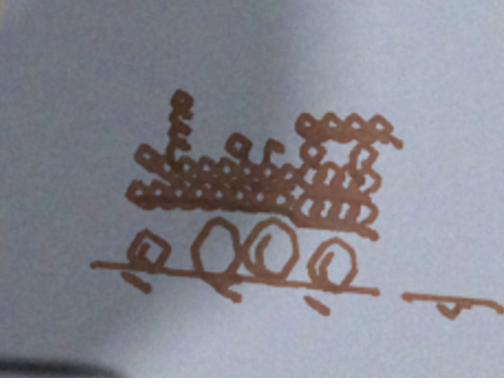

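Request:
move(
  target=[
    [0,0,0,0,0,0,1,0.02,0,-0.075,0,-0.205,0.062,-0.9],
    [0,0,0,0,0,0,1,0.003,0,-0.0443,0,-0.181,0.0701,-0.9],
    [0,0,0,0,0,0,1,0.0011,0,-0.0332,0,-0.1626,0.0833,-0.9],
    [0,0,0,0,0,0,1,0.0075,0,-0.0218,0,-0.1626,0.0741,-0.9],
    [0,0,0,0,0,0,1,0.0123,0,-0.0133,0,-0.1626,0.07,-0.9],
    [0,0,0,0,0,0,1,0.0123,0,-0.0321,0,-0.1626,0.0646,-0.9],
    [0,0,0,0,0,0,1,0.0075,0,-0.0406,0,-0.1626,0.0605,-0.9],
    [0,0,0,0,0,0,1,0.0011,0,-0.052,0,-0.1626,0.0697,-0.9],
    [0,0,0,0,0,0,1,-0.0037,0,-0.0605,0,-0.1626,0.0738,-0.9],
    [0,0,0,0,0,0,1,-0.0037,0,-0.0417,0,-0.1626,0.0792,-0.9],
    [0,0,0,0,0,0,1,0.0011,0,-0.0332,0,-0.1626,0.0833,-0.9],
    [0,0,0,0,0,0,1,-0.0008,0,-0.0229,0,-0.1453,0.1043,-0.9],
  ],
  speed=[0.5,0.2,0.12,0.12,0.12,0.12,0.12,0.12,0.12,0.12,0.12,0.12],
  cameras=[],
)

Scene clock: 259.57 s.
left_arm: end_effector_position=(+0.3923, +0.3348, +0.1109) grip_measured=+1.000 grip_effort_nm=-0.002 end_effector_quat_wxyz=(+0.619, -0.006, +0.785, +0.003) | right_arm: end_effector_position=(+0.4185, -0.0461, +0.0742) grip_measured=-0.660 grip_effort_nm=-1.033 end_effector_quat_wxyz=(+0.534, -0.246, +0.793, +0.164)
Joint names: [wrist pitch, wrist roll, shoulder, wrist yaw, elbow, waist]
Joint positions: left_arm=[1.014 -0.014 1.582 -0.052 0.332 -0.05 0.094] | right_arm=[0.729 -0.001 1.971 0.006 0.855 0.62 0.016]
Joint torques (N m): left_arm=[1.66 0.05 -6.41 -0.07 5.3 0.03] | right_arm=[1.53 0.01 -6.53 -0.02 7.46 0.51]
Heat: left arm: 43 °C; right arm: 43 °C.
Joint targets: left_arm=[1.021 -0.015 1.574 -0.052 0.340 -0.050] | right_arm=[0.719 -0.001 1.982 0.000 0.881 0.626]
move: done
No camera images: "cameras" was empty.

Request:
move(
  target=[
    [0,0,0,0,0,0,1,0.0068,0,0.0114,0,0,-0.0092,-0.9],
    [0,0,0,0,0,0,1,0.012,0,0.02,0,0,-0.0133,-0.9],
    [0,0,0,0,0,0,1,0.012,0,0.0012,0,0,-0.0189,-0.9],
    [0,0,0,0,0,0,1,0.0068,0,-0.0074,0,0,-0.023,-0.9],
    [0,0,0,0,0,0,1,0,0,-0.0188,0,0,-0.0138,-0.9],
    [0,0,0,0,0,0,1,-0.0052,0,-0.0274,0,0,-0.0097,-0.9],
    [0,0,0,0,0,0,1,0,0,0,0,0,0,-0.9],
    [0,0,0,0,0,0,1,-0.0023,0,0.0121,0,0.021,0.018,-0.9],
    [0,0,0,0,0,0,1,0.0045,0,0.0235,0,0.021,0.0088,-0.9],
    [0,0,0,0,0,0,1,0.0097,0,0.0321,0,0.021,0.0047,-0.9],
    [0,0,0,0,0,0,1,0.0097,0,0.0133,0,0.021,-0.0009,-0.9],
    [0,0,0,0,0,0,1,0.0045,0,0.0047,0,0.021,-0.005,-0.9],
    [0,0,0,0,0,0,1,-0.0023,0,-0.0067,0,0.021,0.0042,-0.9],
    [0,0,0,0,0,0,1,-0.0075,0,-0.0153,0,0.021,0.0083,-0.9],
    [0,0,0,0,0,0,1,-0.0023,0,0.0121,0,0.021,0.018,-0.9],
  ],
  speed=0.13,
  cameras=[],
)

Scene clock: 266.60 s.
left_arm: end_effector_position=(+0.3923, +0.3348, +0.1109) grip_measured=+1.000 grip_effort_nm=0.002 end_effector_quat_wxyz=(+0.619, -0.006, +0.785, +0.003) | right_arm: end_effector_position=(+0.4147, -0.0243, +0.0736) grip_measured=-0.660 grip_effort_nm=-1.028 end_effector_quat_wxyz=(+0.527, -0.262, +0.790, +0.173)
Joint names: [wrist pitch, wrist roll, shoulder, wrist yaw, elbow, waist]
Joint positions: left_arm=[1.014 -0.014 1.582 -0.052 0.332 -0.05 0.094] | right_arm=[0.696 -0.001 1.995 0.005 0.904 0.658 0.016]
Joint torques (N m): left_arm=[1.66 0.02 -6.35 0 5.18 -0.02] | right_arm=[1.64 0 -6.6 -0.05 7.42 0.64]
Heat: left arm: 43 °C; right arm: 42 °C.
Joint targets: left_arm=[1.021 -0.015 1.574 -0.052 0.340 -0.050] | right_arm=[0.700 -0.001 2.009 -0.001 0.928 0.666]
move: done
No camera images: "cameras" was empty.

Request:
move(
  target=[
    [0,0,0,0,0,0,1,-0.0022,0,0.0117,0,0.0203,0.0187,-0.9],
    [0,0,0,0,0,0,1,0.0046,0,0.0231,0,0.0203,0.0095,-0.9],
    [0,0,0,0,0,0,1,0.0098,0,0.0317,0,0.0203,0.0054,-0.9],
    [0,0,0,0,0,0,1,0.0098,0,0.0129,0,0.0203,-0.0002,-0.9],
    [0,0,0,0,0,0,1,0.0046,0,0.0043,0,0.0203,-0.0043,-0.9],
    [0,0,0,0,0,0,1,-0.0022,0,-0.0071,0,0.0203,0.0049,-0.9],
    [0,0,0,0,0,0,1,-0.0074,0,-0.0157,0,0.0203,0.009,-0.9],
    [0,0,0,0,0,0,1,-0.0022,0,0.0117,0,0.0203,0.0187,-0.9],
    [0,0,0,0,0,0,1,-0.0042,0,0.022,0,0.038,0.0343,-0.9],
    [0,0,0,0,0,0,1,0.0026,0,0.0334,0,0.038,0.0251,-0.9],
    [0,0,0,0,0,0,1,0.0078,0,0.042,0,0.038,0.021,-0.9],
    [0,0,0,0,0,0,1,0.0078,0,0.0232,0,0.038,0.0154,-0.9],
    [0,0,0,0,0,0,1,0.0026,0,0.0146,0,0.038,0.0113,-0.9],
    [0,0,0,0,0,0,1,-0.0042,0,0.0032,0,0.038,0.0205,-0.9],
    [0,0,0,0,0,0,1,-0.0094,0,-0.0054,0,0.038,0.0246,-0.9],
  ],
  speed=0.13,
  cameras=[],
)

Scene clock: 273.83 s.
left_arm: end_effector_position=(+0.3923, +0.3348, +0.1109) grip_measured=+1.000 grip_effort_nm=0.002 end_effector_quat_wxyz=(+0.619, -0.006, +0.785, +0.003) | right_arm: end_effector_position=(+0.4089, +0.0092, +0.0747) grip_measured=-0.660 grip_effort_nm=-1.033 end_effector_quat_wxyz=(+0.516, -0.285, +0.786, +0.186)
Joint names: [wrist pitch, wrist roll, shoulder, wrist yaw, elbow, waist]
Joint positions: left_arm=[1.014 -0.014 1.582 -0.052 0.332 -0.05 0.094] | right_arm=[0.635 -0.001 2.032 0.005 0.988 0.715 0.016]
Joint torques (N m): left_arm=[1.67 0.07 -6.38 -0.02 5.24 0.01] | right_arm=[1.48 0 -10.61 -0.05 7.64 0.51]
Heat: left arm: 43 °C; right arm: 43 °C.
Joint targets: left_arm=[1.021 -0.015 1.574 -0.052 0.340 -0.050] | right_arm=[0.620 -0.001 1.997 0.000 1.012 0.721]
move: done
No camera images: "cameras" was empty.

Request:
move(
  target=[
    [0,0,0,0,0,0,1,0.0052,0,0.0274,0,0,0.0097,-0.9],
    [0,0,0,0,0,0,1,0.0037,0,0.0377,0,0.0165,0.0221,-0.9],
    [0,0,0,0,0,0,1,0.0097,0,0.0469,0,0.0165,0.0129,-0.9],
    [0,0,0,0,0,0,1,0.0142,0,0.0539,0,0.0165,0.0094,-0.9],
    [0,0,0,0,0,0,1,0.0142,0,0.0351,0,0.0165,0.0048,-0.9],
    [0,0,0,0,0,0,1,0.0097,0,0.0281,0,0.0165,0.0013,-0.9],
    [0,0,0,0,0,0,1,0.0037,0,0.0189,0,0.0165,0.0105,-0.9],
    [0,0,0,0,0,0,1,-0.0008,0,0.0119,0,0.0165,0.014,-0.9],
    [0,0,0,0,0,0,1,0.0037,0,0.0377,0,0.0165,0.0221,-0.9],
    [0,0,0,0,0,0,1,0.0019,0,0.0485,0,0.0349,0.0367,-0.9],
    [0,0,0,0,0,0,1,0.0073,0,0.0567,0,0.0349,0.0275,-0.9],
    [0,0,0,0,0,0,1,0.0114,0,0.0628,0,0.0349,0.0244,-0.9],
    [0,0,0,0,0,0,1,0.0114,0,0.044,0,0.0349,0.0202,-0.9],
    [0,0,0,0,0,0,1,0.0073,0,0.0379,0,0.0349,0.0171,-0.9],
    [0,0,0,0,0,0,1,0.0019,0,0.0297,0,0.0349,0.0263,-0.9],
  ],
  speed=0.13,
  cameras=[],
)

Scene clock: 280.27 s.
left_arm: end_effector_position=(+0.3923, +0.3348, +0.1109) grip_measured=+1.000 grip_effort_nm=-0.002 end_effector_quat_wxyz=(+0.619, -0.006, +0.785, +0.003) | right_arm: end_effector_position=(+0.4026, +0.0469, +0.0757) grip_measured=-0.660 grip_effort_nm=-1.033 end_effector_quat_wxyz=(+0.523, -0.305, +0.769, +0.206)
Joint names: [wrist pitch, wrist roll, shoulder, wrist yaw, elbow, waist]
Joint positions: left_arm=[1.014 -0.014 1.582 -0.052 0.332 -0.05 0.094] | right_arm=[0.656 -0.001 2.098 0.005 1.065 0.773 0.016]
Joint torques (N m): left_arm=[1.67 0.03 -6.39 -0.04 5.22 -0.02] | right_arm=[1.45 0 -11.14 -0.05 7.73 0.5]
Heat: left arm: 43 °C; right arm: 43 °C.
Joint targets: left_arm=[1.021 -0.015 1.574 -0.052 0.340 -0.050] | right_arm=[0.636 -0.001 2.063 0.000 1.090 0.779]
move: done
No camera images: "cameras" was empty.

Request:
move(
  target=[
    [0,0,0,0,0,0,1,-0.0041,0,-0.0061,0,0,0.0031,-0.9],
    [0,0,0,0,0,0,1,0,0,0.0188,0,0,0.0104,-0.9],
    [0,0,0,0,0,0,1,-0.0018,0,0.028,0,0.016,0.0196,-0.9],
    [0,0,0,0,0,0,1,0.0034,0,0.0356,0,0.016,0.0104,-0.9],
    [0,0,0,0,0,0,1,0.0072,0,0.0413,0,0.016,0.0075,-0.9],
    [0,0,0,0,0,0,1,0.0072,0,0.0225,0,0.016,0.0037,-0.9],
    [0,0,0,0,0,0,1,0.0034,0,0.0168,0,0.016,0.0008,-0.9],
    [0,0,0,0,0,0,1,-0.0018,0,0.0092,0,0.016,0.01,-0.9],
    [0,0,0,0,0,0,1,-0.0056,0,0.0035,0,0.016,0.0129,-0.9],
    [0,0,0,0,0,0,1,-0.0018,0,0.028,0,0.016,0.0196,-0.9],
    [0,0,0,0,0,0,1,-0.003,0,0.0355,0,0.0287,0.0294,-0.9],
    [0,0,0,0,0,0,1,0.0016,0,0.0423,0,0.0287,0.0202,-0.9],
    [0,0,0,0,0,0,1,0.0051,0,0.0474,0,0.0287,0.0176,-0.9],
    [0,0,0,0,0,0,1,0.0051,0,0.0286,0,0.0287,0.0142,-0.9],
    [0,0,0,0,0,0,1,0.0016,0,0.0235,0,0.0287,0.0116,-0.9],
  ],
  speed=0.13,
  cameras=[],
)

Scene clock: 286.10 s.
left_arm: end_effector_position=(+0.3923, +0.3348, +0.1109) grip_measured=+1.000 grip_effort_nm=-0.002 end_effector_quat_wxyz=(+0.619, -0.006, +0.785, +0.003) | right_arm: end_effector_position=(+0.3983, +0.0744, +0.0763) grip_measured=-0.660 grip_effort_nm=-1.028 end_effector_quat_wxyz=(+0.529, -0.317, +0.756, +0.220)
Joint names: [wrist pitch, wrist roll, shoulder, wrist yaw, elbow, waist]
Joint positions: left_arm=[1.014 -0.014 1.582 -0.052 0.332 -0.05 0.094] | right_arm=[0.671 -0.001 2.151 0.004 1.129 0.813 0.016]
Joint torques (N m): left_arm=[1.64 0.05 -6.5 -0.04 5.23 -0.16] | right_arm=[1.43 0 -11.56 -0.05 7.77 -0.68]
Heat: left arm: 43 °C; right arm: 43 °C.
Joint targets: left_arm=[1.021 -0.015 1.574 -0.052 0.340 -0.050] | right_arm=[0.650 -0.001 2.115 -0.001 1.154 0.805]
move: off_target (right_arm); right_arm: the shoulder is farthest, 0.036 rad from its target
No camera images: "cameras" was empty.

Request:
move(
  target=[
    [0,0,0,0,0,0,1,-0.0046,0,-0.0068,0,0,0.0092,-0.9],
    [0,0,0,0,0,0,1,-0.0081,0,-0.0119,0,0,0.0118,-0.9],
    [0,0,0,0,0,0,1,-0.0046,0,0.012,0,0,0.0178,-0.9],
    [0,0,0,0,0,0,1,-0.0055,0,0.0174,0,0.0089,0.0258,-0.9],
    [0,0,0,0,0,0,1,-0.0013,0,0.0232,0,0.0089,0.0166,-0.9],
    [0,0,0,0,0,0,1,0.0018,0,0.0276,0,0.0089,0.0143,-0.9],
    [0,0,0,0,0,0,1,0.0018,0,0.0088,0,0.0089,0.0113,-0.9],
    [0,0,0,0,0,0,1,-0.0013,0,0.0044,0,0.0089,0.009,-0.9],
    [0,0,0,0,0,0,1,-0.0055,0,-0.0014,0,0.0089,0.0182,-0.9],
    [0,0,0,0,0,0,1,-0.0086,0,-0.0058,0,0.0089,0.0205,-0.9],
    [0,0,0,0,0,0,1,-0.0055,0,0.0174,0,0.0089,0.0258,-0.9],
    [0,0,0,0,0,0,1,-0.0072,0,0.024,0,0.0218,0.0371,-0.9],
    [0,0,0,0,0,0,1,-0.0026,0,0.0308,0,0.0218,0.0279,-0.9],
    [0,0,0,0,0,0,1,0.0009,0,0.0359,0,0.0218,0.0253,-0.9],
    [0,0,0,0,0,0,1,0.0009,0,0.0171,0,0.0218,0.0219,-0.9],
  ],
  speed=0.13,
  cameras=[],
)

Request:
move(
  target=[
    [0,0,0,0,0,0,1,-0.0035,0,-0.0051,0,0,-0.0026,-0.9],
    [0,0,0,0,0,0,1,-0.0081,0,-0.0119,0,0,0.0066,-0.9],
    [0,0,0,0,0,0,1,-0.0116,0,-0.017,0,0,0.0092,-0.9],
    [0,0,0,0,0,0,1,-0.0081,0,0.0069,0,0,0.0152,-0.9],
    [0,0,0,0,0,0,1,-0.0089,0,0.0118,0,0.008,0.0218,-0.9],
    [0,0,0,0,0,0,1,-0.0047,0,0.0176,0,0.008,0.0126,-0.9],
    [0,0,0,0,0,0,1,-0.0016,0,0.022,0,0.008,0.0103,-0.9],
    [0,0,0,0,0,0,1,-0.0016,0,0.0032,0,0.008,0.0073,-0.9],
    [0,0,0,0,0,0,1,-0.0047,0,-0.0012,0,0.008,0.005,-0.9],
    [0,0,0,0,0,0,1,-0.0089,0,-0.007,0,0.008,0.0142,-0.9],
    [0,0,0,0,0,0,1,-0.012,0,-0.0114,0,0.008,0.0165,-0.9],
    [0,0,0,0,0,0,1,-0.0089,0,0.0118,0,0.008,0.0218,-0.9],
    [0,0,0,0,0,0,1,-0.0096,0,0.0149,0,0.0138,0.0301,-0.9],
    [0,0,0,0,0,0,1,-0.0054,0,0.0207,0,0.0138,0.0209,-0.9],
    [0,0,0,0,0,0,1,-0.0023,0,0.0251,0,0.0138,0.0186,-0.9],
  ],
  speed=0.13,
  cameras=[],
)

Request:
move(
  target=[
    [0,0,0,0,0,0,1,0,0,-0.0188,0,0,-0.003,-0.9],
    [0,0,0,0,0,0,1,-0.0031,0,-0.0232,0,0,-0.0053,-0.9],
    [0,0,0,0,0,0,1,-0.0073,0,-0.029,0,0,0.0039,-0.9],
    [0,0,0,0,0,0,1,-0.0104,0,-0.0334,0,0,0.0062,-0.9],
    [0,0,0,0,0,0,1,-0.0073,0,-0.0102,0,0,0.0115,-0.9],
    [0,0,0,0,0,0,1,-0.0069,0,-0.0122,0,-0.0037,0.0178,-0.9],
    [0,0,0,0,0,0,1,-0.0027,0,-0.0064,0,-0.0037,0.0086,-0.9],
    [0,0,0,0,0,0,1,0.0004,0,-0.002,0,-0.0037,0.0063,-0.9],
    [0,0,0,0,0,0,1,0.0004,0,-0.0208,0,-0.0037,0.0033,-0.9],
    [0,0,0,0,0,0,1,-0.0027,0,-0.0252,0,-0.0037,0.001,-0.9],
    [0,0,0,0,0,0,1,-0.0069,0,-0.031,0,-0.0037,0.0102,-0.9],
    [0,0,0,0,0,0,1,-0.01,0,-0.0354,0,-0.0037,0.0125,-0.9],
    [0,0,0,0,0,0,1,-0.0069,0,-0.0122,0,-0.0037,0.0178,-0.9],
    [0,0,0,0,0,0,1,-0.0061,0,-0.0157,0,-0.0102,0.0225,-0.9],
  ],
  speed=0.13,
  cameras=[],
)

Request:
move(
  target=[
    [0,0,0,0,0,0,1,0.0042,0,0.0058,0,0,-0.0092,-0.9],
    [0,0,0,0,0,0,1,0.0073,0,0.0102,0,0,-0.0115,-0.9],
    [0,0,0,0,0,0,1,0.0073,0,-0.0086,0,0,-0.0145,-0.9],
    [0,0,0,0,0,0,1,0.0042,0,-0.013,0,0,-0.0168,-0.9],
    [0,0,0,0,0,0,1,0,0,-0.0188,0,0,-0.0076,-0.9],
    [0,0,0,0,0,0,1,-0.0031,0,-0.0232,0,0,-0.0053,-0.9],
    [0,0,0,0,0,0,1,0,0,0,0,0,0,-0.9],
    [0,0,0,0,0,0,1,0.015,0,-0.045,0,0,0,-0.9],
    [0,0,0,0,0,0,1,0.018,0,-0.07,0,0,-0.34,-0.9],
  ],
  speed=[0.13,0.13,0.13,0.13,0.13,0.13,0.13,0.4,0.8],
  cameras=["cam_above"],
)

Request:
zoom_image(
  camera="cam_above",
  region=[180, 180, 480, 405],
)

Scene clock: 292.37 s.
left_arm: end_effector_position=(+0.3923, +0.3348, +0.1109) grip_measured=+1.000 grip_effort_nm=-0.007 end_effector_quat_wxyz=(+0.619, -0.006, +0.785, +0.003) | right_arm: end_effector_position=(+0.3841, +0.1009, +0.0764) grip_measured=-0.660 grip_effort_nm=-1.033 end_effector_quat_wxyz=(+0.524, -0.335, +0.748, +0.233)
Joint names: [wrist pitch, wrist roll, shoulder, wrist yaw, elbow, waist]
Joint positions: left_arm=[1.014 -0.014 1.582 -0.052 0.332 -0.05 0.094] | right_arm=[0.65 -0.001 2.178 0.004 1.178 0.862 0.016]
Joint torques (N m): left_arm=[1.67 0.07 -6.45 0.01 5.23 -0.05] | right_arm=[1.69 0 -10.89 -0.05 7.87 -0.69]
Heat: left arm: 43 °C; right arm: 43 °C.
Joint targets: left_arm=[1.021 -0.015 1.574 -0.052 0.340 -0.050] | right_arm=[0.657 -0.001 2.153 -0.001 1.203 0.854]
move: done
No camera images: "cameras" was empty.

Scene clock: 296.93 s.
left_arm: end_effector_position=(+0.3923, +0.3348, +0.1109) grip_measured=+1.000 grip_effort_nm=-0.007 end_effector_quat_wxyz=(+0.619, -0.006, +0.785, +0.003) | right_arm: end_effector_position=(+0.3691, +0.1212, +0.0762) grip_measured=-0.660 grip_effort_nm=-1.028 end_effector_quat_wxyz=(+0.518, -0.351, +0.741, +0.244)
Joint names: [wrist pitch, wrist roll, shoulder, wrist yaw, elbow, waist]
Joint positions: left_arm=[1.014 -0.014 1.582 -0.052 0.332 -0.05 0.094] | right_arm=[0.634 -0.001 2.194 0.004 1.208 0.903 0.016]
Joint torques (N m): left_arm=[1.66 0.07 -6.48 -0.07 5 -0.05] | right_arm=[1.66 0 -8.1 -0.04 7.98 -0.69]
Heat: left arm: 43 °C; right arm: 43 °C.
Joint targets: left_arm=[1.021 -0.015 1.574 -0.052 0.340 -0.050] | right_arm=[0.638 -0.001 2.209 0.000 1.233 0.896]
move: done
No camera images: "cameras" was empty.

Scene clock: 301.13 s.
left_arm: end_effector_position=(+0.3923, +0.3348, +0.1109) grip_measured=+1.000 grip_effort_nm=-0.002 end_effector_quat_wxyz=(+0.619, -0.006, +0.785, +0.003) | right_arm: end_effector_position=(+0.3499, +0.1309, +0.0759) grip_measured=-0.660 grip_effort_nm=-1.033 end_effector_quat_wxyz=(+0.501, -0.369, +0.743, +0.247)
Joint names: [wrist pitch, wrist roll, shoulder, wrist yaw, elbow, waist]
Joint positions: left_arm=[1.014 -0.014 1.582 -0.052 0.332 -0.05 0.094] | right_arm=[0.577 -0.001 2.171 0.004 1.208 0.939 0.016]
Joint torques (N m): left_arm=[1.65 0.04 -6.46 -0.07 5.19 -0.03] | right_arm=[1.69 0 -8.88 -0.04 6 0.5]
Heat: left arm: 43 °C; right arm: 43 °C.
Joint targets: left_arm=[1.021 -0.015 1.574 -0.052 0.340 -0.050] | right_arm=[0.586 -0.001 2.174 0.000 1.211 0.945]
move: done
No camera images: "cameras" was empty.

Scene clock: 305.30 s.
left_arm: end_effector_position=(+0.3923, +0.3348, +0.1109) grip_measured=+1.000 grip_effort_nm=-0.007 end_effector_quat_wxyz=(+0.619, -0.006, +0.785, +0.003) | right_arm: end_effector_position=(+0.5827, -0.2366, +0.1703) grip_measured=-0.660 grip_effort_nm=-1.028 end_effector_quat_wxyz=(+0.652, -0.063, +0.754, +0.053)
Joint names: [wrist pitch, wrist roll, shoulder, wrist yaw, elbow, waist]
Joint positions: left_arm=[1.014 -0.014 1.582 -0.052 0.332 -0.05 0.094] | right_arm=[0.707 -0.001 2.061 0.008 1.208 0.189 0.016]
Joint torques (N m): left_arm=[1.63 0.05 -6.42 -0.01 5.16 -0.01] | right_arm=[1.95 -0.01 -12 -0.07 6.42 -0.03]
Heat: left arm: 43 °C; right arm: 43 °C.
Joint targets: left_arm=[1.021 -0.015 1.574 -0.052 0.340 -0.050] | right_arm=[0.739 -0.001 2.018 0.000 1.211 0.189]
move: off_target (right_arm); right_arm: the shoulder is farthest, 0.042 rad from its target
Images, in order (width x height): cam_above 672x504.

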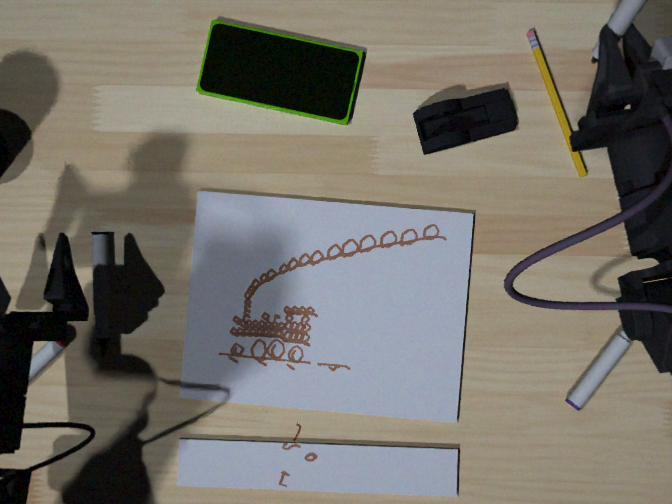

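Scaled by 1.680 from the camera's 672x504 image, which has a finer 960x720 frame.

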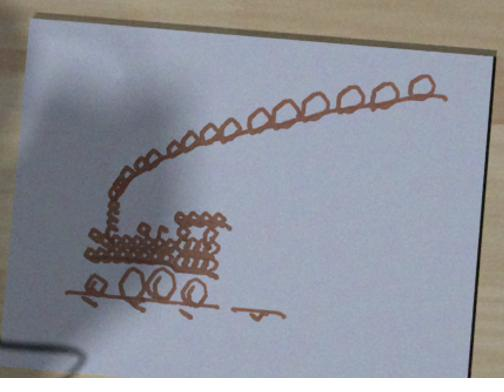

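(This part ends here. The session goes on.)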